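# Extract the pin from its block and place it aside

## Task

Withdraw the pin from the hole in its block and lay it on the table, far from all blocks. The blocks are free-standing, so the pin's block must stay upright, end no more than about a finger's width from its starting spot, and keep roughly its original heading; otherwise the task fails.

## Robot and tools

Robot: two arms on a table. left_arm carries a left hand and right_arm a right hand, mirror images of each other. Each hand has three fingers (index, middle, ring) and a thumb, driven by sixteen motors. Calibrated bases in the scene frame: left_arm (+0.009, +0.487, +0.013) m, quat_wxyz (+1.000, 0, 0, +0.014). right_arm (-0.004, -0.402, +0.013) m, quat_wxyz (+1.000, 0, 0, -0.022).

Frames. Scene frame: origin at table-top height, halfway between the nominal bases. +z is up, +x points out over the table, and left_arm sits on the +y side. Image left/right does not match arm names. Positions, quaternions, velocities and move targets are all in this frame. Rotation offsets turn the hand about its Hand target position.

Hand point axes (right hand): +z runs along the straight fingers toward the tips. +x crosses the palm away from the thumb. +y points out of the back, since the palm face lies at y = -0.062. On the left hand +x points toward the thumb. Fingertips are about 0.12 to 0.14 m out along +z when straight. A rigid mast near the wrist (z -0.16 to -0.11) can strike objects.

execute_actions(actions, cameras). actions is a list of actions. Each action holds up to 15 rows, each row one 1/30 s step; if fewer than 15 rows are given, the last row is held. Every row has 48 numbers in [-1, 1], covering both arms even if one is idle, in this order:
- left_arm dx, dy, dz, rx, ry, rz
- left hand: index_abd, index_mcp, index_pip, index_dip, middle_abd, middle_mcp, middle_pip, middle_dip, ring_abd, ring_mcp, ring_pip, ring_dip, thumb_cmc, thumb_axl, thumb_mcp, thumb_ipl
- left current_limit, speed
- right_arm: the same 24 numbers in the same order.

The six pose numbers are an offset, not a pose. They count from the arm's Hand target at the start of the action, along scene axes. Each row in an action counts from that same start, and the next action starts from the new target. 1.0 means 0.6 m or 180 degrees, and rx, ry, rz form one rotation vector. Six zeros ask the arm to hold or return to its Hand target.

The sixteen hand numbers are absolute goal angles, scaled between each hinge's two stops. They are not offsets, so 0 is itself a goal. To leave a hand unchanged, copy back its hand_goal, hand_current_limit and hand_speed. Straight values: _abd 0.00, _mcp -0.75, _pip -0.58, _dip -0.70, thumb_cmc -0.71, thumb_axl -0.68, thumb_mcp -0.23, thumb_ipl -0.17. Toward +1 the finger hinges curl toward the palm and thumb_cmc brings the thumb in front of the palm.

current_limit maps -1 to +1 onto 0 to 550 mA, with a floor of 11 mA. speed sets the hinge goal rate to (speed+1)/2 of 8.5 rad/s. The starting values are +0.4 and -0.6, and whatever was last sent stays in force. cameras: a list of names (cam_high, cam_left_wrist, cam_right_wrist, or "all"). An empty actions list returns all images and the full state.

move(target, speed, blend, stop_force, zero, blocking, cameras). target is one 48-number row with the same layout, or a list of up to 15 rows. Every row's pose numbers are offsets from the Hand target at the move's start, not from the previous row. The hand numbers should match across all rows. speed: top path speed in m/s, 0.002 to 3.6, default 0.25; turning is capped at twice that in rad/s. blend: corner rounding in metres for lists; 0 means stop at each row. stop_force: 3 to 120 N. It ends an arm's path when the wrist sensor feels that much push against the motion; it is unreliable while the hand rotates, and must be omitted when backing away from a contact. zero (default true) re-zeroes the sensor before the move. blocking=false returns early and cannot be combined with stop_force. Paths are straight, finish together, and do not avoid obstacles. Steer around an arm's own base, not close past it.

Other tools:
- wait(seconds 0–10) lets time pass.
- stop brakes a running move.
- zoom_image(camera, region [x0, y0, x1, y1] in pixels, at most 504×504) enlarges part of the newest image.
- zero_wrist_force(arm) tares that arm's sensor.
- finished_scene(scene) ends the scene; scene is the current scene number (integer 1–3). The goal must still hold without the robot.

Results report, per arm: end_effector_position (m), quat_wxyz, velocities, Hand target (the last command after clipping; the next offsets start here), and joint positions and torques. Wrist force and torque are in the hand's own axes. Per motor: hand_goal, hand_measured, hand_current_ma, and hand_state (moving, goal, blocked, overload). A move also adds a line: done, off_target, moving, held or fault, plus limits such as paced or held. Reported poses may be off by a few centimetres. Commanded orientation is clipped to within 32 degrees of the measured one each step.

Avoid:
- Contact forces near 150 N or excessive joint torque (wrist joints 24.9 N m), which stop the arm for 10 s.
- Pushing past a firm contact; the arms are stiff.
- Fast impacts.
- Hand-to-hand or arm-to-arm collisions.
- Motors held at 495 mA or more for 5 s; they shut down.
- Hot motors from long stretched holds.
- Dropping or tossing the pin.
- Knocking, dragging or tipping the block; pull the pin straight along the hole's axis, and brace the block with the other hand if needed.
- Anything leaving the table.

Each tool is called after "Emit:" in YAML: its name, and indented under it one key for each argument.

## Session

Emit:
execute_actions:
  actions: []

Scene clock: 0.00 s.
left_arm: end_effector_position=(+0.2807, +0.4979, +0.3762) hand_goal=(+0.000, -0.754, -0.576, -0.696, +0.000, -0.754, -0.576, -0.696, +0.000, -0.754, -0.576, -0.696, -0.714, -0.678, -0.226, -0.168) hand_measured=(+0.000, -0.754, -0.576, -0.696, +0.000, -0.754, -0.576, -0.696, +0.000, -0.754, -0.576, -0.696, -0.714, -0.678, -0.226, -0.168) hand_current_ma=(+0, +0, +0, +0, +0, +0, +0, +0, +0, +0, +0, +0, +0, +0, +0, +0) hand_state=(goal, goal, goal, goal, goal, goal, goal, goal, goal, goal, goal, goal, goal, goal, goal, goal) hand_current_limit=0.40 hand_speed=-0.60 end_effector_quat_wxyz=(-0.107, -0.387, +0.896, -0.190) | right_arm: end_effector_position=(+0.9684, -0.2721, +0.2161) hand_goal=(+0.000, -0.754, -0.576, -0.696, +0.000, -0.754, -0.576, -0.696, +0.000, -0.754, -0.576, -0.696, -0.714, -0.678, -0.226, -0.168) hand_measured=(+0.000, -0.754, -0.576, -0.696, +0.000, -0.754, -0.576, -0.696, +0.000, -0.754, -0.576, -0.696, -0.714, -0.678, -0.226, -0.168) hand_current_ma=(+0, +0, +0, +0, +0, +0, +0, +0, +0, +0, +0, +0, +0, +0, +0, +0) hand_state=(goal, goal, goal, goal, goal, goal, goal, goal, goal, goal, goal, goal, goal, goal, goal, goal) hand_current_limit=0.40 hand_speed=-0.60 end_effector_quat_wxyz=(+0.273, +0.374, +0.870, -0.169)
Joint positions: left_arm=[3.675 -1.227 -1.785 -1.984 1.229 -1.775] | right_arm=[0.125 -0.605 0.759 -2.095 -2.122 -0.784]
Joint velocities: within noise
Joint torques (N m): no reading
Motor temperatures (°C): left_arm=[29 31 31 37 32 35] | right_arm=[33 27 29 37 38 34]
Wrist force (N): no reading
Wrist torque (N m): no reading
Wrist force, peak (N): no reading
Hand target: left_arm +0.2807, +0.4979, +0.3762; -0.107, -0.387, +0.896, -0.190 | right_arm +0.9684, -0.2721, +0.2161; +0.273, +0.374, +0.870, -0.169

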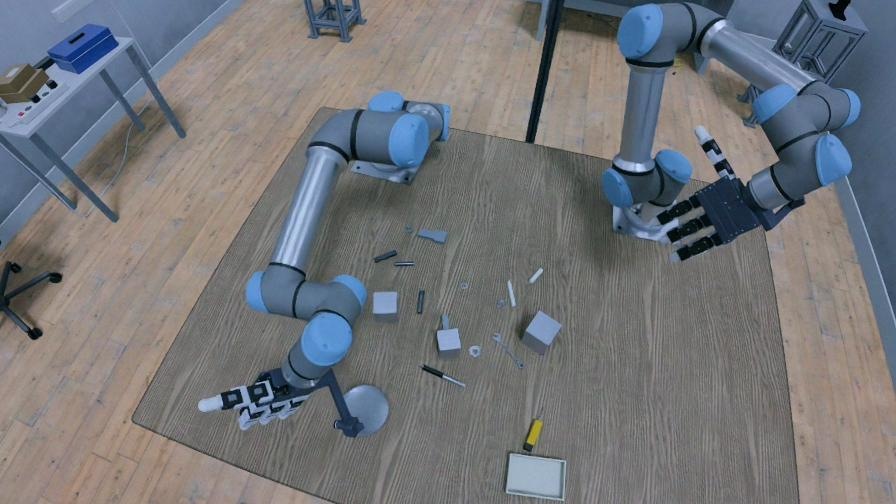

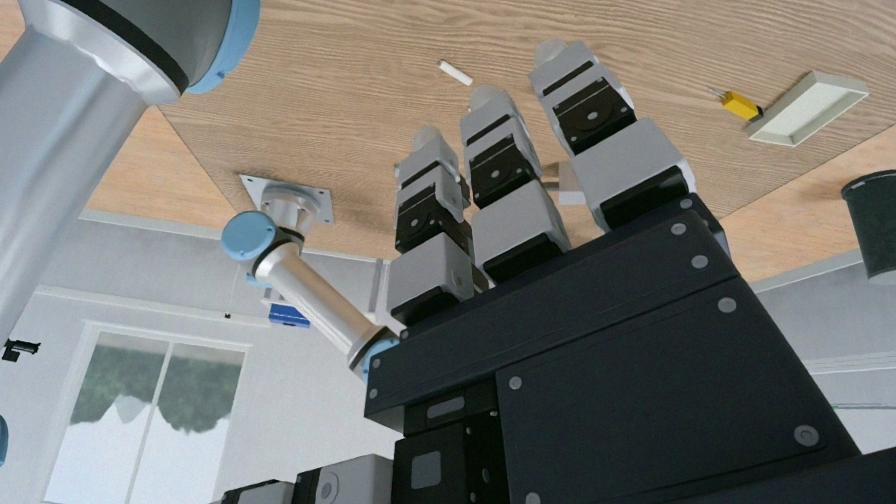

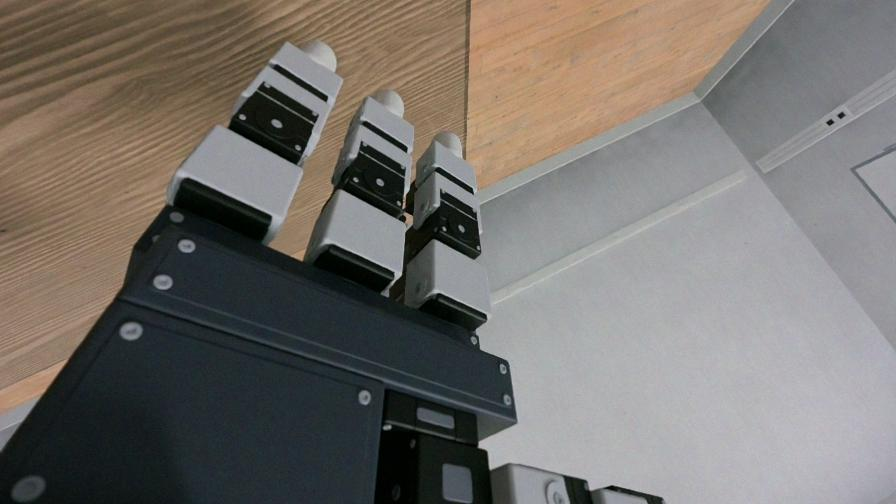

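Emit:
zoom_image:
  camera: "cam_high"
  region: [360, 210, 600, 400]

Emit:
zoom_image:
  camera: "cam_high"
  region: [400, 290, 500, 390]

Scaled by 2.100.

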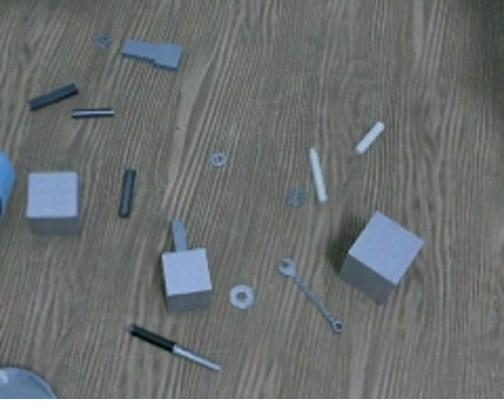

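Scaled by 5.040.

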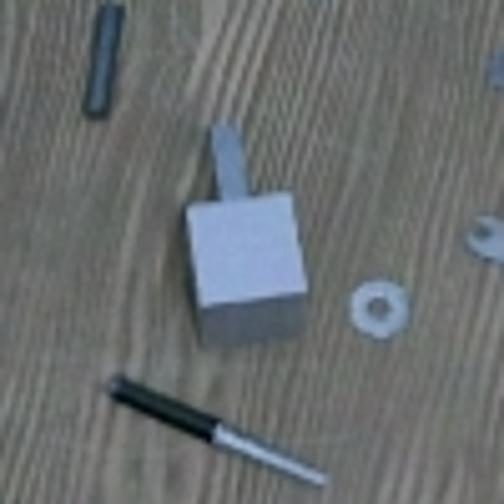

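Emit:
zoom_image:
  camera: "cam_high"
  region: [180, 260, 430, 460]

Emit:
zoom_image:
  camera: "cam_left_wrist"
  region: [400, 20, 700, 240]

Scaled by 2.016.

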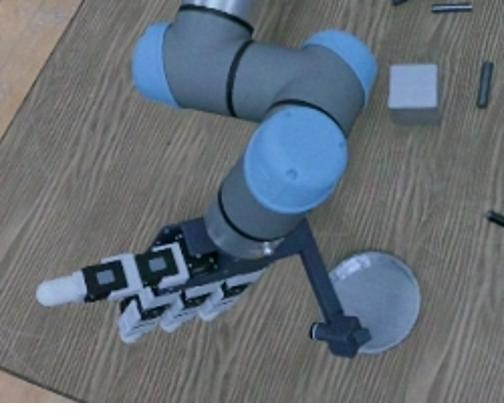

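Scaled by 1.680.

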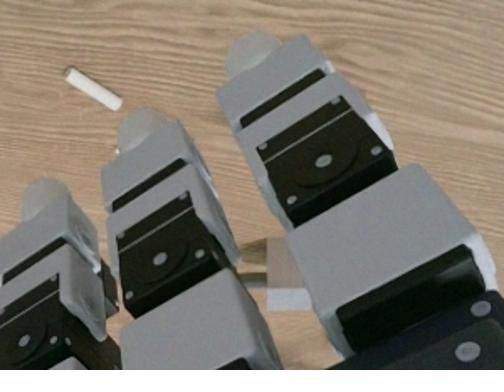

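Emit:
move:
  target: [0.24,-0.85,-0.08,0.1325,0.0644,0.3488, 0,-0.754,-0.576,-0.696,0,-0.754,-0.576,-0.696,0,-0.754,-0.576,-0.696,-0.714,-0.678,-0.226,-0.168,0.4,-0.6, 0,0,0,0,0,0, 0,-0.754,-0.576,-0.696,0,-0.754,-0.576,-0.696,0,-0.754,-0.576,-0.696,-0.714,-0.678,-0.226,-0.168,0.4,-0.6]
  cameras: ["all"]

Scene clock: 109.97 s.
left_arm: end_effector_position=(+0.4247, -0.0120, +0.3282) hand_goal=(+0.000, -0.754, -0.576, -0.696, +0.000, -0.754, -0.576, -0.696, +0.000, -0.754, -0.576, -0.696, -0.714, -0.678, -0.226, -0.168) hand_measured=(+0.000, -0.752, -0.576, -0.696, +0.000, -0.752, -0.576, -0.696, +0.000, -0.752, -0.576, -0.696, -0.714, -0.678, -0.224, -0.168) hand_current_ma=(+0, +7, -3, +0, +0, +7, -3, +0, +0, +6, -3, +0, +2, +3, +11, +1) hand_state=(goal, goal, goal, goal, goal, goal, goal, goal, goal, goal, goal, goal, goal, goal, goal, goal) hand_current_limit=0.40 hand_speed=-0.60 end_effector_quat_wxyz=(+0.000, +0.822, -0.570, +0.000) | right_arm: end_effector_position=(+0.9684, -0.2721, +0.2161) hand_goal=(+0.000, -0.754, -0.576, -0.696, +0.000, -0.754, -0.576, -0.696, +0.000, -0.754, -0.576, -0.696, -0.714, -0.678, -0.226, -0.168) hand_measured=(+0.000, -0.754, -0.576, -0.696, +0.000, -0.754, -0.576, -0.696, +0.000, -0.754, -0.576, -0.696, -0.714, -0.678, -0.224, -0.168) hand_current_ma=(+0, +0, +0, +0, +0, +0, +0, +0, +0, +0, +0, +0, +0, +0, +0, +0) hand_state=(goal, goal, goal, goal, goal, goal, goal, goal, goal, goal, goal, goal, goal, goal, goal, goal) hand_current_limit=0.40 hand_speed=-0.60 end_effector_quat_wxyz=(+0.273, +0.374, +0.870, -0.169)
Joint positions: left_arm=[2.572 -1.949 -1.224 -1.539 1.571 -4.041] | right_arm=[0.125 -0.605 0.759 -2.095 -2.122 -0.784]
Joint torques (N m): left_arm=[-5.94 33.6 38.13 -0.29 1.75 -1.13] | right_arm=[-1.73 -56.84 -20.89 -2.89 -1.14 -0.07]
Wrist force (N): left_arm=[0.1 0.0 0.6] | right_arm=[0.1 0.4 0.0]
Wrist torque (N m): left_arm=[0.04 0.09 0.16] | right_arm=[0.07 0.00 0.01]
Wrist force, peak (N): left_arm=[1.5 0.1 1.4] | right_arm=[-0.2 0.6 0.2]
Hand target: left_arm +0.4247, -0.0121, +0.3282; +0.000, +0.822, -0.570, +0.000 | right_arm +0.9684, -0.2721, +0.2161; +0.273, +0.374, +0.870, -0.169
Off the commanded pose: left_arm 0.000 m, 0 deg | right_arm 0.000 m, 0 deg.
move: done
camera_calibration:
cam_left_wrist: T_world_to_cam=[[0.280981, 0.959138, 0.0332173, -0.155556], [0.67396, -0.221842, 0.704673, -0.565929], [0.683248, -0.175613, -0.708754, 0.0666205], [0, 0, 0, 1]] pos_world=[0.379604, 0.0353517, 0.45118]

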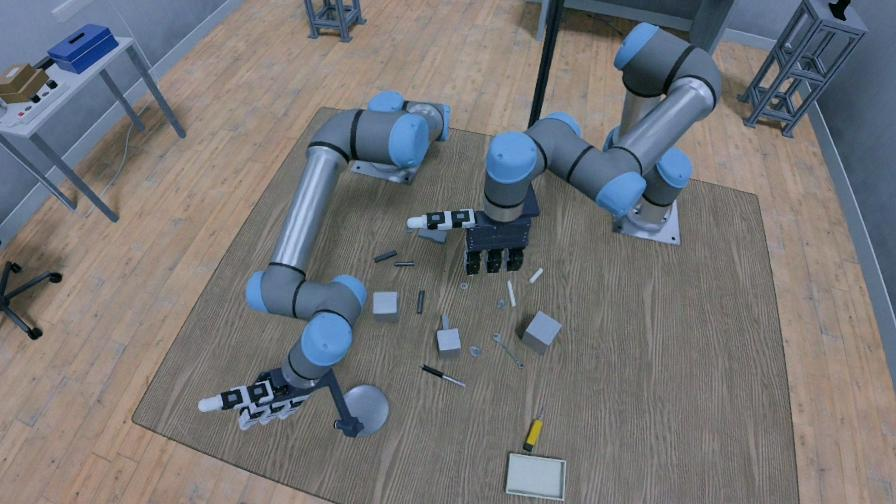

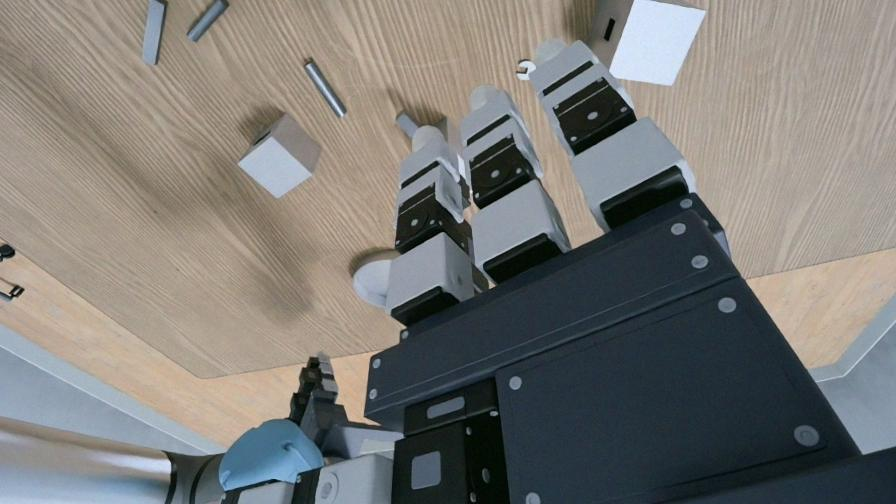

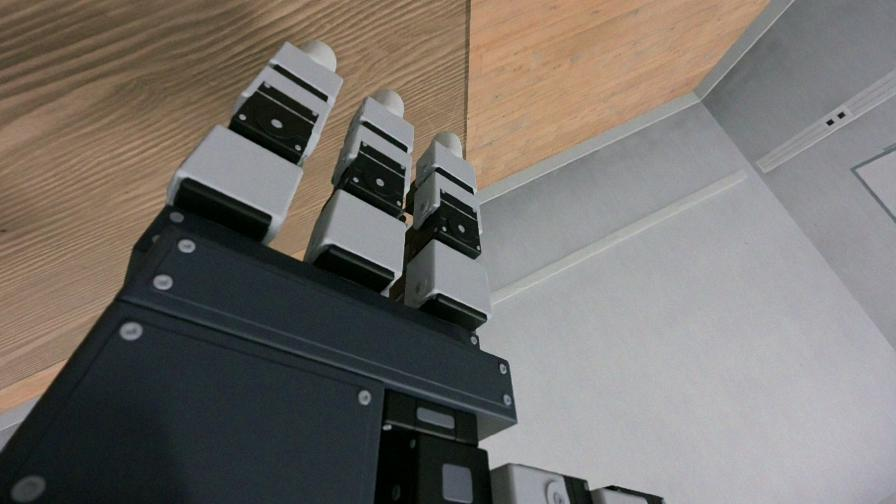

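Emit:
zoom_image:
  camera: "cam_left_wrist"
  region: [360, 40, 560, 180]

Scaled by 2.520.

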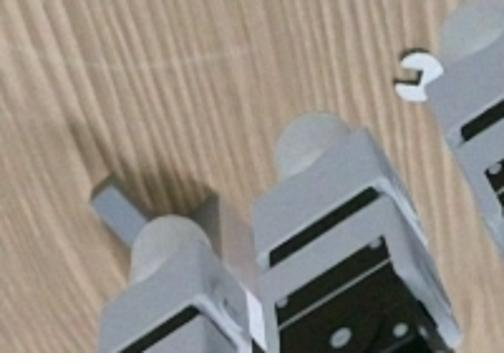

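Emit:
zoom_image:
  camera: "cam_high"
  region: [400, 190, 560, 290]

Emit:
zoom_image:
  camera: "cam_left_wrist"
  region: [220, 80, 360, 210]

Scaled by 3.150.

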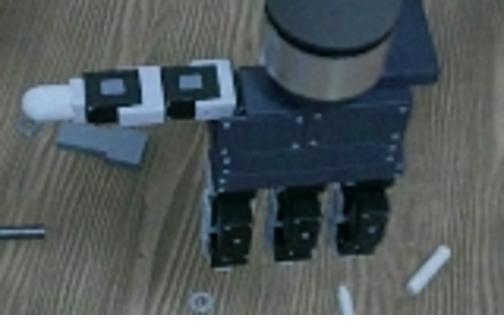

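Scaled by 3.600.

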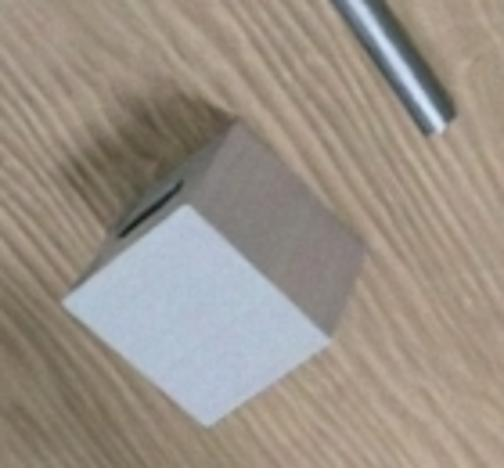

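Emit:
move:
  target: [0.0333,0.17,-0.18,0,0,0, 0,-0.754,-0.576,-0.696,0,-0.754,-0.576,-0.696,0,-0.754,-0.576,-0.696,-0.714,-0.678,-0.226,-0.168,0.4,-0.6, 0,0,0,0,0,0, 0,-0.754,-0.576,-0.696,0,-0.754,-0.576,-0.696,0,-0.754,-0.576,-0.696,-0.714,-0.678,-0.226,-0.168,0.4,-0.6]
  cameras: ["cam_high","cam_left_wrist"]

Emit:
zoom_image:
  camera: "cam_left_wrist"
  region: [250, 40, 450, 200]

Scene clock: 152.27 s.
left_arm: end_effector_position=(+0.4447, +0.0899, +0.2203) hand_goal=(+0.000, -0.754, -0.576, -0.696, +0.000, -0.754, -0.576, -0.696, +0.000, -0.754, -0.576, -0.696, -0.714, -0.678, -0.226, -0.168) hand_measured=(+0.000, -0.752, -0.576, -0.696, +0.000, -0.752, -0.576, -0.696, +0.000, -0.752, -0.576, -0.696, -0.714, -0.678, -0.224, -0.168) hand_current_ma=(+0, +7, -3, +0, +0, +7, -3, +0, +0, +6, -3, +0, +2, +3, +12, +1) hand_state=(goal, goal, goal, goal, goal, goal, goal, goal, goal, goal, goal, goal, goal, goal, goal, goal) hand_current_limit=0.40 hand_speed=-0.60 end_effector_quat_wxyz=(+0.000, +0.822, -0.570, +0.000) | right_arm: end_effector_position=(+0.9684, -0.2721, +0.2161) hand_goal=(+0.000, -0.754, -0.576, -0.696, +0.000, -0.754, -0.576, -0.696, +0.000, -0.754, -0.576, -0.696, -0.714, -0.678, -0.226, -0.168) hand_measured=(+0.000, -0.754, -0.576, -0.696, +0.000, -0.754, -0.576, -0.696, +0.000, -0.754, -0.576, -0.696, -0.714, -0.678, -0.224, -0.168) hand_current_ma=(+0, +0, +0, +0, +0, +0, +0, +0, +0, +0, +0, +0, +0, +0, +0, +0) hand_state=(goal, goal, goal, goal, goal, goal, goal, goal, goal, goal, goal, goal, goal, goal, goal, goal) hand_current_limit=0.40 hand_speed=-0.60 end_effector_quat_wxyz=(+0.273, +0.374, +0.870, -0.169)
Joint positions: left_arm=[2.732 -1.882 -1.597 -1.232 1.571 -3.881] | right_arm=[0.125 -0.605 0.759 -2.095 -2.122 -0.784]
Joint torques (N m): left_arm=[6.86 51.87 8.99 5.26 -1.88 1.4] | right_arm=[-1.69 -56.45 -20.5 -2.86 -1.13 0.07]
Wrist force (N): left_arm=[0.2 0.0 0.9] | right_arm=[0.1 0.4 0.1]
Wrist torque (N m): left_arm=[0.00 0.09 -0.05] | right_arm=[0.04 0.00 0.01]
Wrist force, peak (N): left_arm=[-0.4 -0.6 2.1] | right_arm=[-0.4 0.4 0.5]
Hand target: left_arm +0.4447, +0.0899, +0.2202; +0.000, +0.822, -0.570, +0.000 | right_arm +0.9684, -0.2721, +0.2161; +0.273, +0.374, +0.870, -0.169
Off the commanded pose: left_arm 0.000 m, 0 deg | right_arm 0.000 m, 0 deg.
move: done
camera_calibration:
cam_left_wrist: T_world_to_cam=[[0.280918, 0.959156, 0.033248, -0.255312], [0.674028, -0.221834, 0.70461, -0.480705], [0.683207, -0.175528, -0.708815, -0.00566943], [0, 0, 0, 1]] pos_world=[0.399604, 0.137252, 0.34318]
Images, in order (width x height): cam_high 896x504, cam_left_wrist 896x504.

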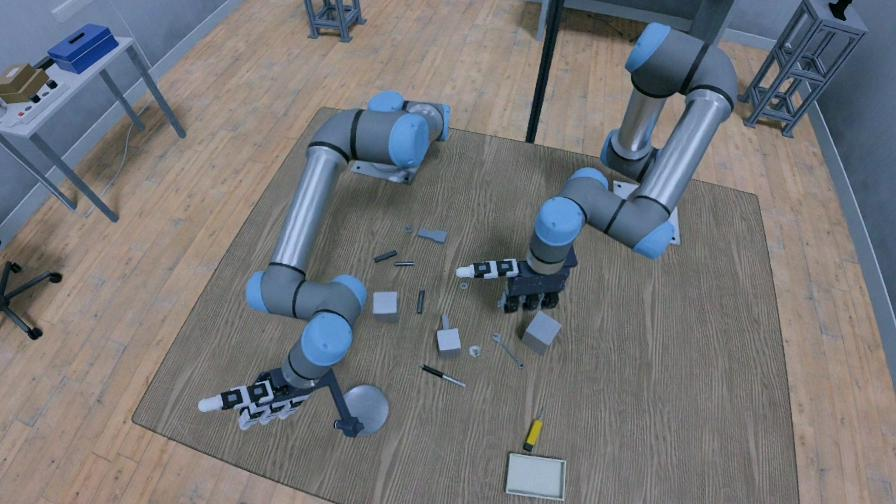

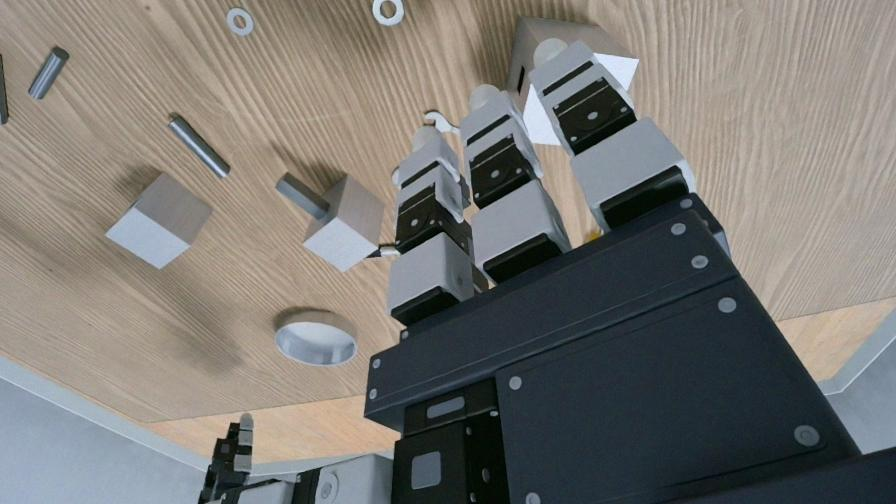

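Scaled by 2.520.

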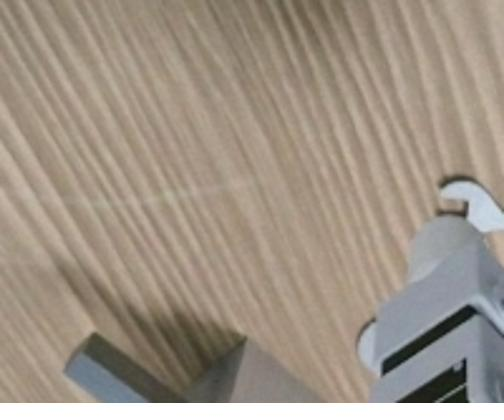

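Emit:
zoom_image:
  camera: "cam_left_wrist"
  region: [260, 150, 400, 280]

Scaled by 3.600.

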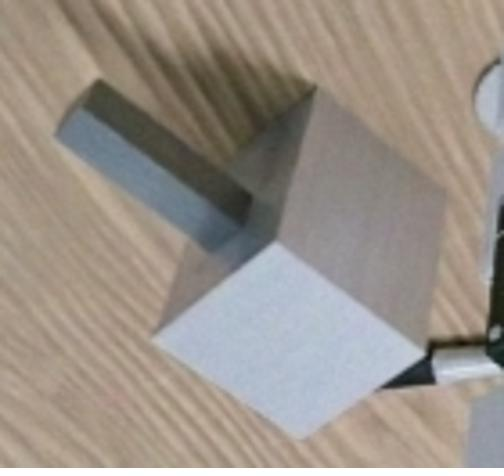

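Emit:
zoom_image:
  camera: "cam_left_wrist"
  region: [268, 160, 348, 230]

Scaled by 6.300.

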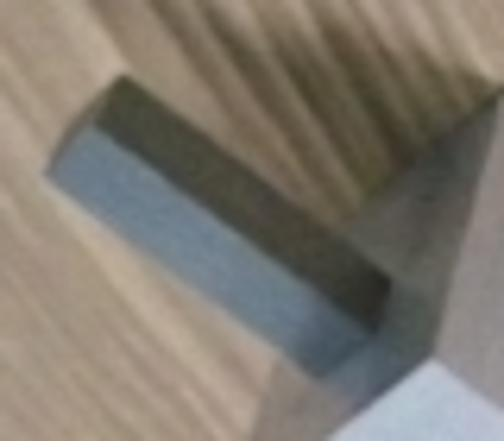

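Emit:
move:
  target: [0.1043,-0.272,0.05,0,0,0.0094, -0.1,-0.754,-0.576,-0.696,0.1,-0.754,-0.576,-0.696,0.15,-0.754,-0.576,-0.696,-0.714,-0.678,-0.226,-0.168,0.4,-0.6, 0,0,0,0,0,0, 0,-0.754,-0.576,-0.696,0,-0.754,-0.576,-0.696,0,-0.754,-0.576,-0.696,-0.714,-0.678,-0.226,-0.168,0.4,-0.6]
  cameras: ["cam_high","cam_left_wrist"]

Emit:
zoom_image:
  camera: "cam_left_wrist"
  region: [370, 20, 620, 220]

Scene clock: 203.60 s.
left_arm: end_effector_position=(+0.5073, -0.0733, +0.2502) hand_goal=(-0.100, -0.754, -0.576, -0.696, +0.100, -0.754, -0.576, -0.696, +0.150, -0.754, -0.576, -0.696, -0.714, -0.678, -0.226, -0.168) hand_measured=(-0.098, -0.752, -0.576, -0.696, +0.096, -0.752, -0.576, -0.696, +0.146, -0.752, -0.576, -0.696, -0.714, -0.678, -0.224, -0.168) hand_current_ma=(+10, +7, -3, +0, -11, +7, -3, +0, -13, +6, -3, +0, +2, +3, +12, +1) hand_state=(goal, goal, goal, goal, goal, goal, goal, goal, goal, goal, goal, goal, goal, goal, goal, goal) hand_current_limit=0.40 hand_speed=-0.60 end_effector_quat_wxyz=(+0.000, +0.830, -0.557, +0.000) | right_arm: end_effector_position=(+0.9684, -0.2721, +0.2161) hand_goal=(+0.000, -0.754, -0.576, -0.696, +0.000, -0.754, -0.576, -0.696, +0.000, -0.754, -0.576, -0.696, -0.714, -0.678, -0.226, -0.168) hand_measured=(+0.000, -0.754, -0.576, -0.696, +0.000, -0.754, -0.576, -0.696, +0.000, -0.754, -0.576, -0.696, -0.714, -0.678, -0.224, -0.168) hand_current_ma=(+0, +0, +0, +0, +0, +0, +0, +0, +0, +0, +0, +0, +0, +0, +0, +0) hand_state=(goal, goal, goal, goal, goal, goal, goal, goal, goal, goal, goal, goal, goal, goal, goal, goal) hand_current_limit=0.40 hand_speed=-0.60 end_effector_quat_wxyz=(+0.273, +0.374, +0.870, -0.169)
Joint positions: left_arm=[2.56 -2.228 -0.994 -1.489 1.571 -4.083] | right_arm=[0.125 -0.605 0.759 -2.095 -2.122 -0.784]
Joint torques (N m): left_arm=[-5.7 46.26 41.06 0.43 1.78 -1.38] | right_arm=[-1.47 -55.62 -21.36 -2.83 -1.29 0.13]
Wrist force (N): left_arm=[0.2 -0.4 0.7] | right_arm=[0.0 0.2 0.0]
Wrist torque (N m): left_arm=[-0.02 0.08 0.17] | right_arm=[0.02 0.01 0.00]
Wrist force, peak (N): left_arm=[1.5 -0.2 0.6] | right_arm=[0.2 0.4 0.5]
Hand target: left_arm +0.5073, -0.0733, +0.2502; +0.000, +0.830, -0.557, +0.000 | right_arm +0.9684, -0.2721, +0.2161; +0.273, +0.374, +0.870, -0.169
Off the commanded pose: left_arm 0.000 m, 0 deg | right_arm 0.000 m, 0 deg.
move: done
camera_calibration:
cam_left_wrist: T_world_to_cam=[[0.252433, 0.967044, 0.0332163, -0.102451], [0.680262, -0.201776, 0.704649, -0.581903], [0.688129, -0.155281, -0.708778, -0.056803], [0, 0, 0, 1]] pos_world=[0.460797, -0.0271602, 0.37318]
Images, in order (width x height): cam_high 896x504, cam_left_wrist 896x504.

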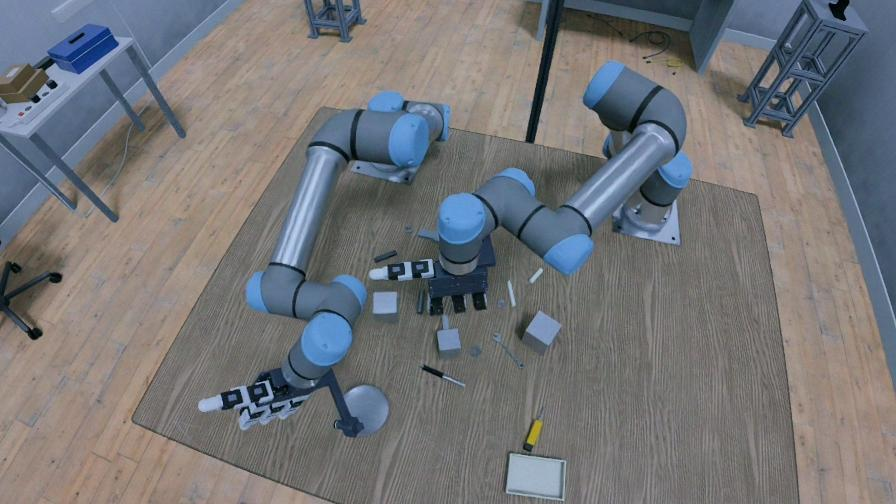

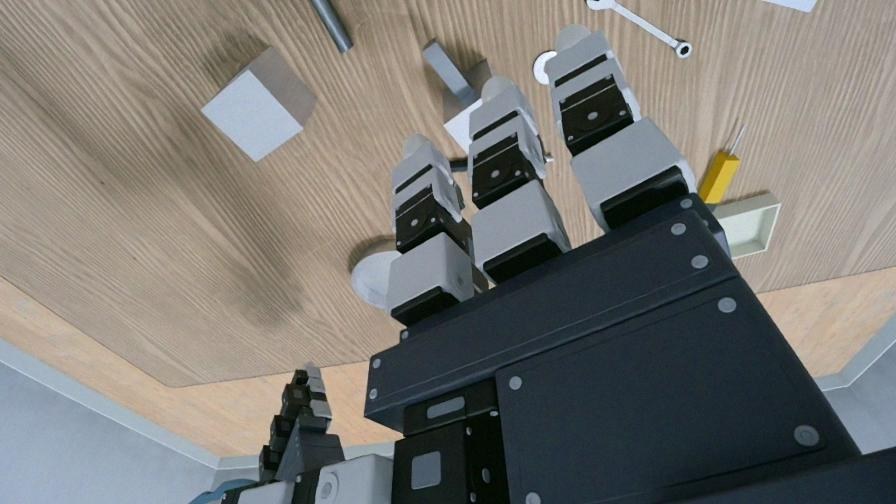

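Scaled by 2.016.

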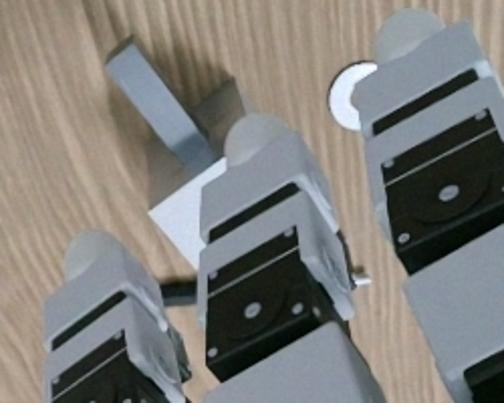

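Emit:
move:
  target: [0,0,-0.1,0,0,0, -0.1,-0.754,-0.576,-0.696,0.1,-0.754,-0.576,-0.696,0.15,-0.754,-0.576,-0.696,-0.714,-0.678,-0.226,-0.168,0.4,-0.6, 0,0,0,0,0,0, 0,-0.754,-0.576,-0.696,0,-0.754,-0.576,-0.696,0,-0.754,-0.576,-0.696,-0.714,-0.678,-0.226,-0.168,0.4,-0.6]
  cameras: ["cam_left_wrist"]

Emit:
zoom_image:
  camera: "cam_left_wrist"
  region: [370, 20, 620, 220]

Scene clock: 211.93 s.
left_arm: end_effector_position=(+0.5073, -0.0733, +0.1903) hand_goal=(-0.100, -0.754, -0.576, -0.696, +0.100, -0.754, -0.576, -0.696, +0.150, -0.754, -0.576, -0.696, -0.714, -0.678, -0.226, -0.168) hand_measured=(-0.098, -0.752, -0.576, -0.696, +0.096, -0.752, -0.576, -0.696, +0.146, -0.752, -0.576, -0.696, -0.714, -0.678, -0.224, -0.168) hand_current_ma=(+10, +7, -3, +0, -11, +7, -3, +0, -13, +6, -3, +0, +2, +3, +12, +1) hand_state=(goal, goal, goal, goal, goal, goal, goal, goal, goal, goal, goal, goal, goal, goal, goal, goal) hand_current_limit=0.40 hand_speed=-0.60 end_effector_quat_wxyz=(+0.000, +0.830, -0.557, +0.000) | right_arm: end_effector_position=(+0.9684, -0.2721, +0.2161) hand_goal=(+0.000, -0.754, -0.576, -0.696, +0.000, -0.754, -0.576, -0.696, +0.000, -0.754, -0.576, -0.696, -0.714, -0.678, -0.226, -0.168) hand_measured=(+0.000, -0.754, -0.576, -0.696, +0.000, -0.754, -0.576, -0.696, +0.000, -0.754, -0.576, -0.696, -0.714, -0.678, -0.224, -0.168) hand_current_ma=(+0, +0, +0, +0, +0, +0, +0, +0, +0, +0, +0, +0, +0, +0, +0, +0) hand_state=(goal, goal, goal, goal, goal, goal, goal, goal, goal, goal, goal, goal, goal, goal, goal, goal) hand_current_limit=0.40 hand_speed=-0.60 end_effector_quat_wxyz=(+0.273, +0.374, +0.870, -0.169)
Joint positions: left_arm=[2.56 -2.253 -1.108 -1.351 1.571 -4.083] | right_arm=[0.125 -0.605 0.759 -2.095 -2.122 -0.784]
Joint torques (N m): left_arm=[2.76 45.25 9.27 5.2 -1.84 -1.23] | right_arm=[-1.78 -56.15 -21.22 -2.93 -1.28 0.06]
Wrist force (N): left_arm=[0.1 -0.3 0.7] | right_arm=[0.1 0.5 -0.2]
Wrist torque (N m): left_arm=[-0.01 0.09 0.16] | right_arm=[0.07 -0.01 0.01]
Wrist force, peak (N): left_arm=[0.1 0.0 1.7] | right_arm=[-0.2 0.6 -0.5]
Hand target: left_arm +0.5073, -0.0733, +0.1902; +0.000, +0.830, -0.557, +0.000 | right_arm +0.9684, -0.2721, +0.2161; +0.273, +0.374, +0.870, -0.169
Off the commanded pose: left_arm 0.000 m, 0 deg | right_arm 0.000 m, 0 deg.
move: done
camera_calibration:
cam_left_wrist: T_world_to_cam=[[0.252567, 0.967009, 0.0332183, -0.100428], [0.680223, -0.20187, 0.70466, -0.539703], [0.688118, -0.155378, -0.708768, -0.0992754], [0, 0, 0, 1]] pos_world=[0.460797, -0.0272601, 0.31328]
Images, in order (width x height): cam_left_wrist 896x504.

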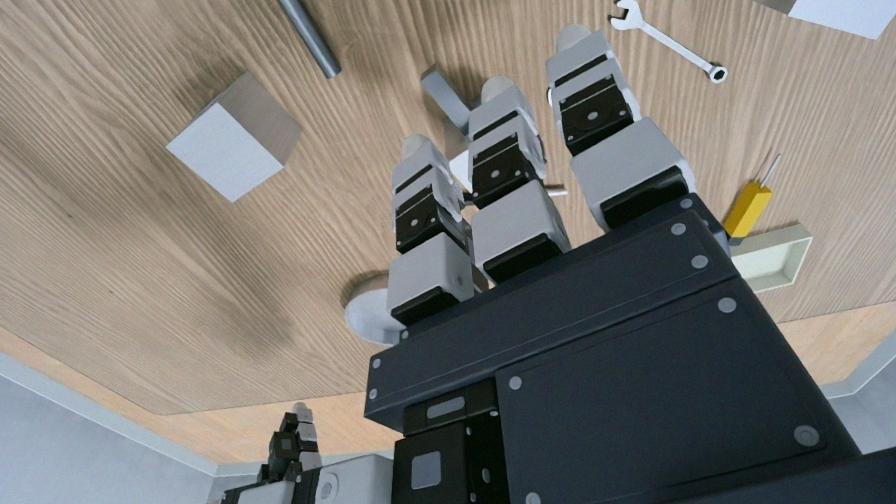

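Scaled by 2.016.

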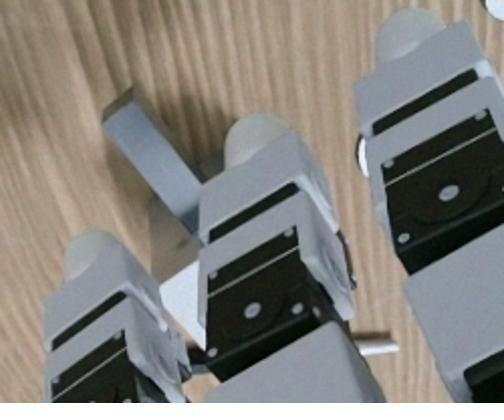

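Emit:
move:
  target: [0,0,-0.0805,0,0,0, -0.1,-0.754,-0.576,-0.696,0.1,-0.754,-0.576,-0.696,0.15,-0.754,-0.576,-0.696,-0.714,-0.678,-0.226,-0.168,0.4,-0.6, 0,0,0,0,0,0, 0,-0.754,-0.576,-0.696,0,-0.754,-0.576,-0.696,0,-0.754,-0.576,-0.696,-0.714,-0.678,-0.226,-0.168,0.4,-0.6]
  cameras: ["cam_high","cam_left_wrist"]
  speed: 0.08
  stop_force: 6

Emit:
zoom_image:
  camera: "cam_left_wrist"
  region: [370, 20, 620, 220]

Scene clock: 219.97 s.
left_arm: end_effector_position=(+0.5072, -0.0732, +0.1547) hand_goal=(-0.100, -0.754, -0.576, -0.696, +0.100, -0.754, -0.576, -0.696, +0.150, -0.754, -0.576, -0.696, -0.714, -0.678, -0.226, -0.168) hand_measured=(-0.098, -0.750, -0.576, -0.696, +0.098, -0.752, -0.580, -0.696, +0.146, -0.752, -0.576, -0.696, -0.714, -0.678, -0.224, -0.168) hand_current_ma=(+10, +19, +0, +0, -8, +8, -12, +0, -13, +7, -3, +0, +2, +3, +14, +1) hand_state=(goal, goal, goal, goal, goal, goal, goal, goal, goal, goal, goal, goal, goal, goal, goal, goal) hand_current_limit=0.40 hand_speed=-0.60 end_effector_quat_wxyz=(+0.000, +0.830, -0.557, +0.000) | right_arm: end_effector_position=(+0.9684, -0.2721, +0.2161) hand_goal=(+0.000, -0.754, -0.576, -0.696, +0.000, -0.754, -0.576, -0.696, +0.000, -0.754, -0.576, -0.696, -0.714, -0.678, -0.226, -0.168) hand_measured=(+0.000, -0.754, -0.576, -0.696, +0.000, -0.754, -0.576, -0.696, +0.000, -0.754, -0.576, -0.696, -0.714, -0.678, -0.224, -0.168) hand_current_ma=(+0, +0, +0, +0, +0, +0, +0, +0, +0, +0, +0, +0, +0, +0, +0, +0) hand_state=(goal, goal, goal, goal, goal, goal, goal, goal, goal, goal, goal, goal, goal, goal, goal, goal) hand_current_limit=0.40 hand_speed=-0.60 end_effector_quat_wxyz=(+0.273, +0.374, +0.870, -0.169)
Joint positions: left_arm=[2.56 -2.276 -1.162 -1.274 1.571 -4.083] | right_arm=[0.125 -0.605 0.759 -2.095 -2.122 -0.784]
Joint torques (N m): left_arm=[4.2 68.82 37.7 0.2 1.49 -1.14] | right_arm=[-1.8 -56.43 -20.87 -2.85 -1.42 0.17]
Wrist force (N): left_arm=[0.4 0.3 0.1] | right_arm=[0.0 0.7 0.5]
Wrist torque (N m): left_arm=[0.11 0.04 0.18] | right_arm=[0.06 0.00 0.01]
Wrist force, peak (N): left_arm=[-2.8 14.0 -44.4] | right_arm=[0.0 0.7 0.5]
Hand target: left_arm +0.5072, -0.0732, +0.1547; +0.000, +0.830, -0.557, +0.000 (not the last commanded pose) | right_arm +0.9684, -0.2721, +0.2161; +0.273, +0.374, +0.870, -0.169
Off the commanded pose: left_arm 0.013 m, 0 deg | right_arm 0.000 m, 0 deg.
move: contact (left_arm)
camera_calibration:
cam_left_wrist: T_world_to_cam=[[0.252512, 0.96702, 0.0333144, -0.0993178], [0.68053, -0.201967, 0.704335, -0.514583], [0.687835, -0.155182, -0.709085, -0.124199], [0, 0, 0, 1]] pos_world=[0.460697, -0.0271603, 0.27768]
Images, in order (width x height): cam_high 896x504, cam_left_wrist 896x504.

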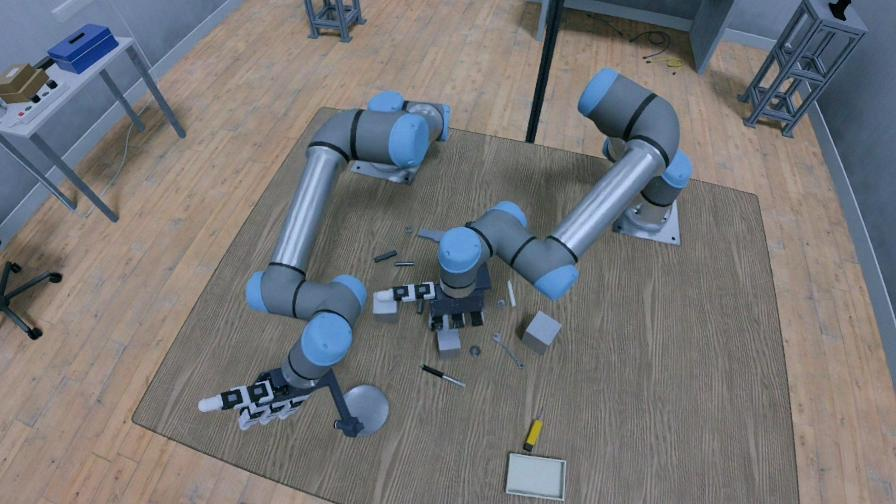

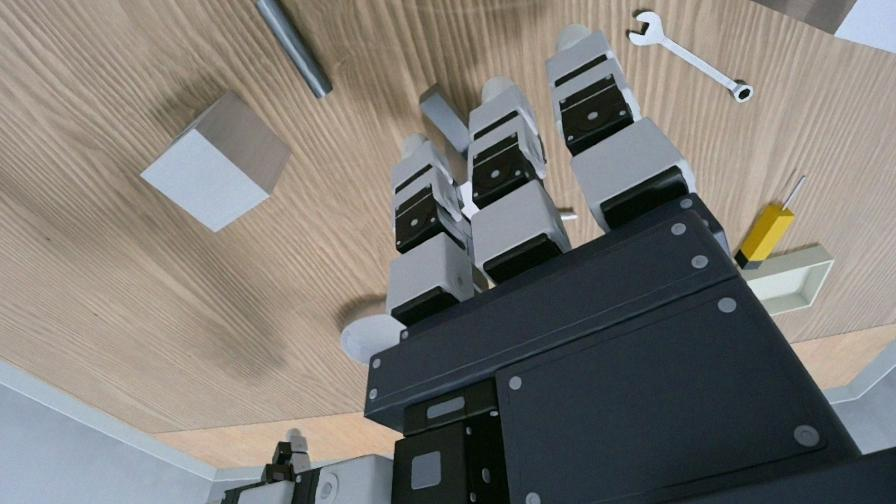

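Scaled by 2.016.

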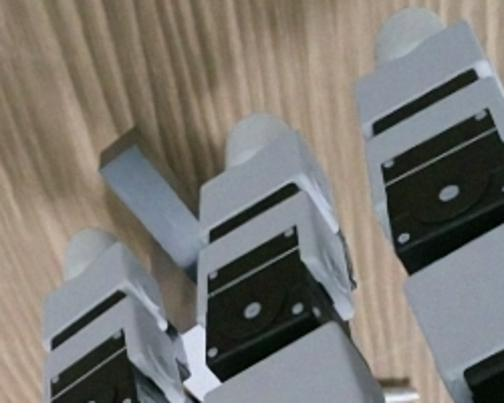

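Emit:
zoom_image:
  camera: "cam_high"
  region: [410, 290, 500, 370]

Emit:
zoom_image:
  camera: "cam_left_wrist"
  region: [390, 60, 520, 200]

Scaled by 5.600.

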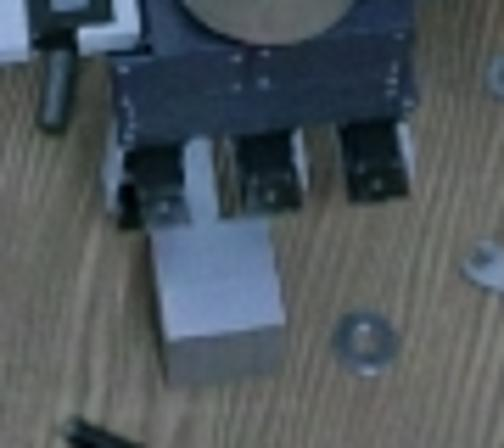

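Scaled by 3.600.

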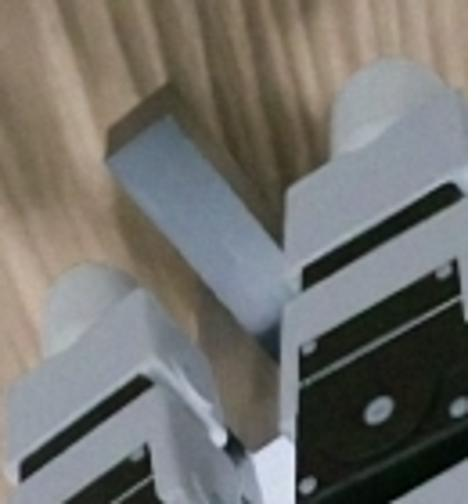

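Emit:
move:
  target:
    - [0,0,0.075,0,0,0, -0.1,-0.754,-0.576,-0.696,0.1,-0.754,-0.576,-0.696,0.15,-0.754,-0.576,-0.696,-0.714,-0.678,-0.226,-0.168,0.4,-0.6, 0,0,0,0,0,0, 0,-0.754,-0.576,-0.696,0,-0.754,-0.576,-0.696,0,-0.754,-0.576,-0.696,-0.714,-0.678,-0.226,-0.168,0.4,-0.6]
    - [-0.057,-0.0233,0.075,0.0417,-0.103,0, -0.1,-0.754,-0.576,-0.696,0.1,-0.754,-0.576,-0.696,0.15,-0.754,-0.576,-0.696,-0.714,-0.678,-0.226,-0.168,0.4,-0.6, 0,0,0,0,0,0, 0,-0.754,-0.576,-0.696,0,-0.754,-0.576,-0.696,0,-0.754,-0.576,-0.696,-0.714,-0.678,-0.226,-0.168,0.4,-0.6]
  cameras: ["cam_left_wrist"]
  speed: 0.15

Emit:
zoom_image:
  camera: "cam_left_wrist"
  region: [370, 20, 620, 220]

Scene clock: 253.93 s.
left_arm: end_effector_position=(+0.4730, -0.0872, +0.1997) hand_goal=(-0.100, -0.754, -0.576, -0.696, +0.100, -0.754, -0.576, -0.696, +0.150, -0.754, -0.576, -0.696, -0.714, -0.678, -0.226, -0.168) hand_measured=(-0.098, -0.750, -0.576, -0.696, +0.098, -0.752, -0.578, -0.696, +0.146, -0.752, -0.576, -0.696, -0.714, -0.678, -0.224, -0.168) hand_current_ma=(+10, +16, +0, +0, -8, +8, -6, +0, -13, +7, -3, +0, +2, +3, +14, +1) hand_state=(goal, goal, goal, goal, goal, goal, goal, goal, goal, goal, goal, goal, goal, goal, goal, goal) hand_current_limit=0.40 hand_speed=-0.60 end_effector_quat_wxyz=(-0.144, +0.818, -0.549, +0.097) | right_arm: end_effector_position=(+0.9684, -0.2721, +0.2161) hand_goal=(+0.000, -0.754, -0.576, -0.696, +0.000, -0.754, -0.576, -0.696, +0.000, -0.754, -0.576, -0.696, -0.714, -0.678, -0.226, -0.168) hand_measured=(+0.000, -0.754, -0.576, -0.696, +0.000, -0.754, -0.576, -0.696, +0.000, -0.754, -0.576, -0.696, -0.714, -0.678, -0.224, -0.168) hand_current_ma=(+0, +0, +0, +0, +0, +0, +0, +0, +0, +0, +0, +0, +0, +0, +0, +0) hand_state=(goal, goal, goal, goal, goal, goal, goal, goal, goal, goal, goal, goal, goal, goal, goal, goal) hand_current_limit=0.40 hand_speed=-0.60 end_effector_quat_wxyz=(+0.273, +0.374, +0.870, -0.169)
Joint positions: left_arm=[2.419 -2.139 -1.276 -1.127 1.877 -4.197] | right_arm=[0.125 -0.605 0.759 -2.095 -2.122 -0.784]
Joint torques (N m): left_arm=[-6.57 63.85 10.9 5.76 2.48 -1.33] | right_arm=[-1.7 -55.87 -21.75 -2.73 -1.35 0.38]
Wrist force (N): left_arm=[0.2 0.5 0.2] | right_arm=[0.1 0.2 0.1]
Wrist torque (N m): left_arm=[0.04 0.08 0.17] | right_arm=[0.04 -0.01 0.01]
Wrist force, peak (N): left_arm=[0.6 0.5 1.1] | right_arm=[0.0 0.4 0.7]
Hand target: left_arm +0.4730, -0.0872, +0.1997; -0.144, +0.818, -0.549, +0.097 | right_arm +0.9684, -0.2721, +0.2161; +0.273, +0.374, +0.870, -0.169
Off the commanded pose: left_arm 0.000 m, 0 deg | right_arm 0.000 m, 0 deg.
move: done
camera_calibration:
cam_left_wrist: T_world_to_cam=[[0.208622, 0.949234, 0.235441, -0.0998409], [0.426244, -0.304921, 0.851669, -0.443961], [0.880223, -0.0773214, -0.468218, -0.203239], [0, 0, 0, 1]] pos_world=[0.38896, -0.0563154, 0.306454]
Images, in order (width x height): cam_left_wrist 896x504.

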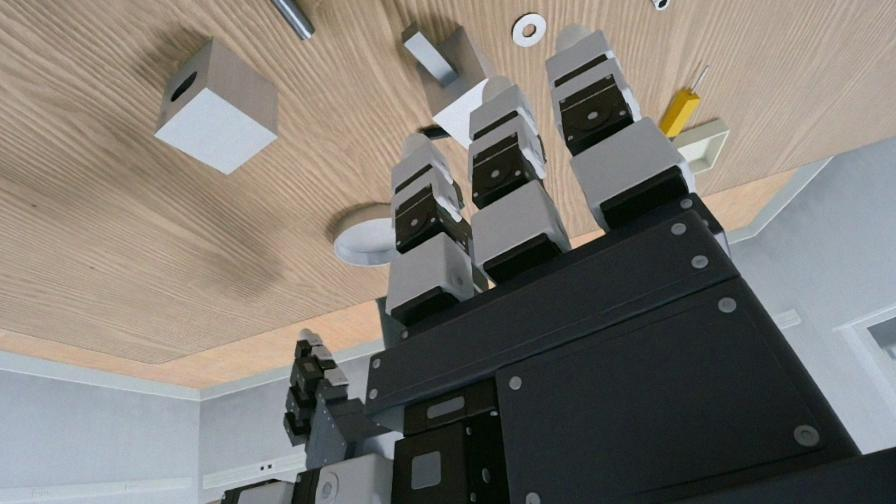

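Scaled by 2.016.

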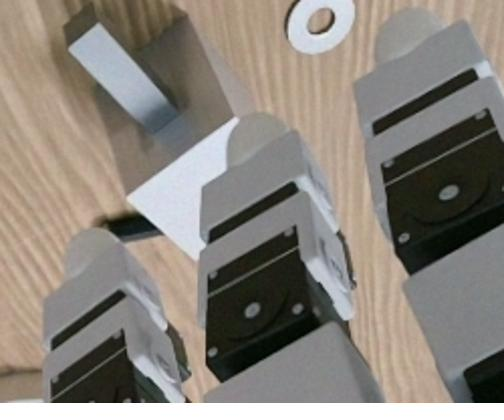

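Emit:
move:
  target: [0,0,-0.151,0,0,0, -0.1,-0.754,-0.576,-0.696,0.1,-0.754,-0.576,-0.696,0.15,-0.754,-0.576,-0.696,-0.714,-0.678,-0.226,-0.168,0.4,-0.6, 0,0,0,0,0,0, 0,-0.754,-0.576,-0.696,0,-0.754,-0.576,-0.696,0,-0.754,-0.576,-0.696,-0.714,-0.678,-0.226,-0.168,0.4,-0.6]
  cameras: ["cam_high","cam_left_wrist"]
  speed: 0.05
  stop_force: 4

Emit:
zoom_image:
  camera: "cam_left_wrist"
  region: [370, 20, 620, 220]

Emit:
zoom_image:
  camera: "cam_high"
  region: [410, 290, 500, 370]

Scene clock: 262.43 s.
left_arm: end_effector_position=(+0.4730, -0.0872, +0.1091) hand_goal=(-0.100, -0.754, -0.576, -0.696, +0.100, -0.754, -0.576, -0.696, +0.150, -0.754, -0.576, -0.696, -0.714, -0.678, -0.226, -0.168) hand_measured=(-0.098, -0.750, -0.576, -0.696, +0.098, -0.752, -0.578, -0.696, +0.146, -0.752, -0.576, -0.696, -0.714, -0.678, -0.224, -0.168) hand_current_ma=(+10, +16, +0, +0, -8, +8, -6, +0, -13, +8, -3, +0, +2, +3, +14, +1) hand_state=(goal, goal, goal, goal, goal, goal, goal, goal, goal, goal, goal, goal, goal, goal, goal, goal) hand_current_limit=0.40 hand_speed=-0.60 end_effector_quat_wxyz=(-0.144, +0.818, -0.549, +0.097) | right_arm: end_effector_position=(+0.9684, -0.2721, +0.2161) hand_goal=(+0.000, -0.754, -0.576, -0.696, +0.000, -0.754, -0.576, -0.696, +0.000, -0.754, -0.576, -0.696, -0.714, -0.678, -0.226, -0.168) hand_measured=(+0.000, -0.754, -0.576, -0.696, +0.000, -0.754, -0.576, -0.696, +0.000, -0.754, -0.576, -0.696, -0.714, -0.678, -0.224, -0.168) hand_current_ma=(+0, +0, +0, +0, +0, +0, +0, +0, +0, +0, +0, +0, +0, +0, +0, +0) hand_state=(goal, goal, goal, goal, goal, goal, goal, goal, goal, goal, goal, goal, goal, goal, goal, goal) hand_current_limit=0.40 hand_speed=-0.60 end_effector_quat_wxyz=(+0.273, +0.374, +0.870, -0.169)
Joint positions: left_arm=[2.419 -2.219 -1.391 -0.932 1.877 -4.197] | right_arm=[0.125 -0.605 0.759 -2.095 -2.122 -0.784]
Joint torques (N m): left_arm=[-3.46 42.33 8.2 5.55 0.06 0.79] | right_arm=[-1.48 -55.75 -21.64 -2.84 -1.48 0.44]
Wrist force (N): left_arm=[0.4 0.2 0.0] | right_arm=[-0.2 0.1 0.3]
Wrist torque (N m): left_arm=[0.03 0.05 0.18] | right_arm=[-0.02 0.02 -0.02]
Wrist force, peak (N): left_arm=[0.9 0.8 0.4] | right_arm=[-0.1 0.7 0.1]
Hand target: left_arm +0.4730, -0.0872, +0.1091; -0.144, +0.818, -0.549, +0.097 | right_arm +0.9684, -0.2721, +0.2161; +0.273, +0.374, +0.870, -0.169
Off the commanded pose: left_arm 0.000 m, 0 deg | right_arm 0.000 m, 0 deg.
move: done
camera_calibration:
cam_left_wrist: T_world_to_cam=[[0.208516, 0.949232, 0.23554, -0.0783956], [0.42615, -0.304952, 0.851704, -0.366803], [0.880294, -0.0772188, -0.468103, -0.245714], [0, 0, 0, 1]] pos_world=[0.38896, -0.0564155, 0.215854]
Images, in order (width x height): cam_high 896x504, cam_left_wrist 896x504.

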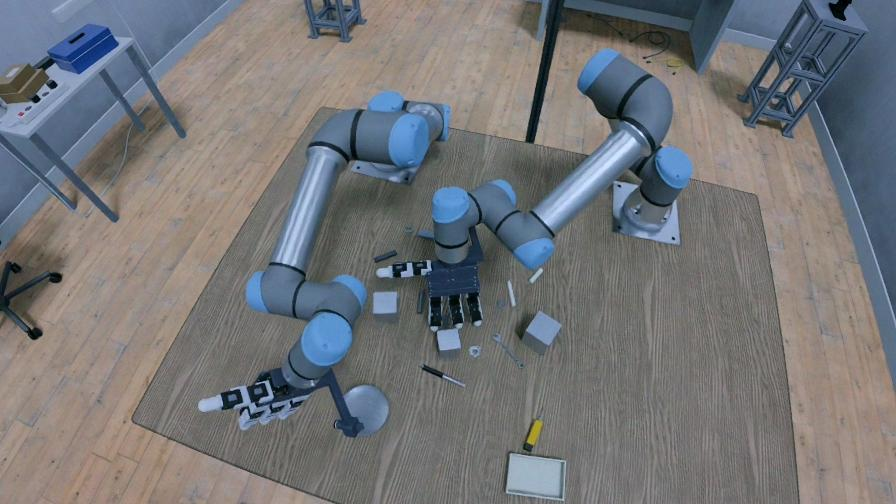

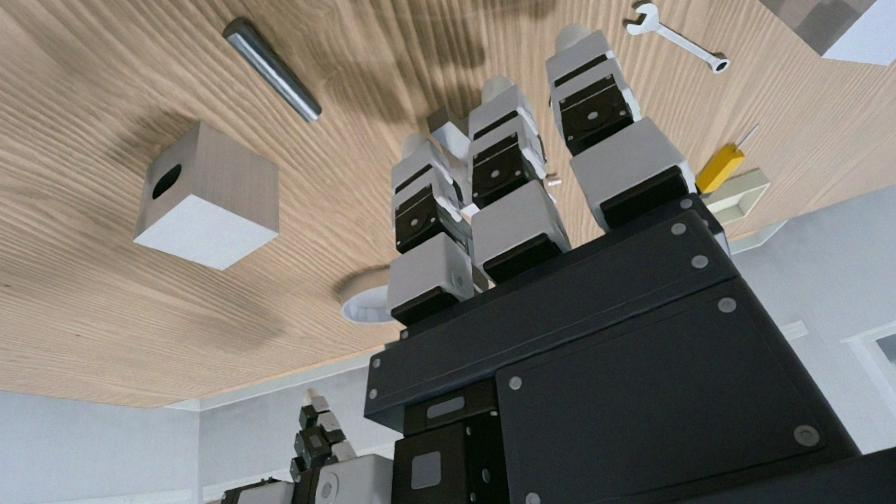

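Scaled by 2.016.

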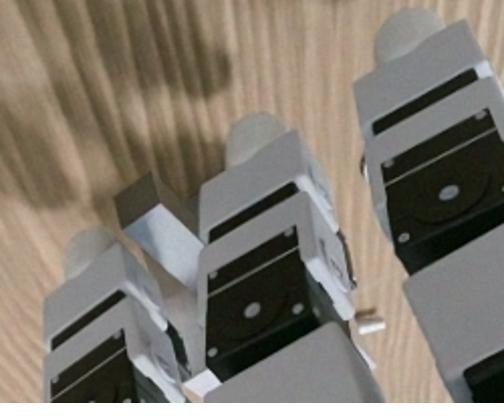

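Scaled by 5.600.

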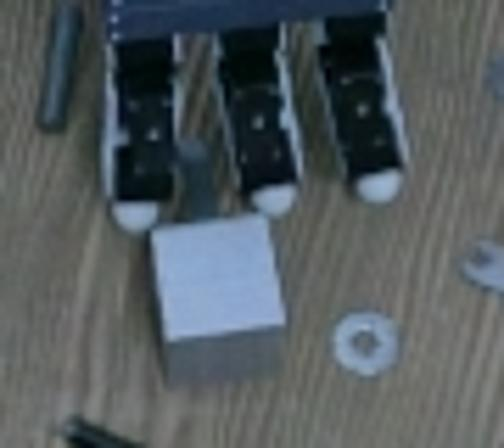

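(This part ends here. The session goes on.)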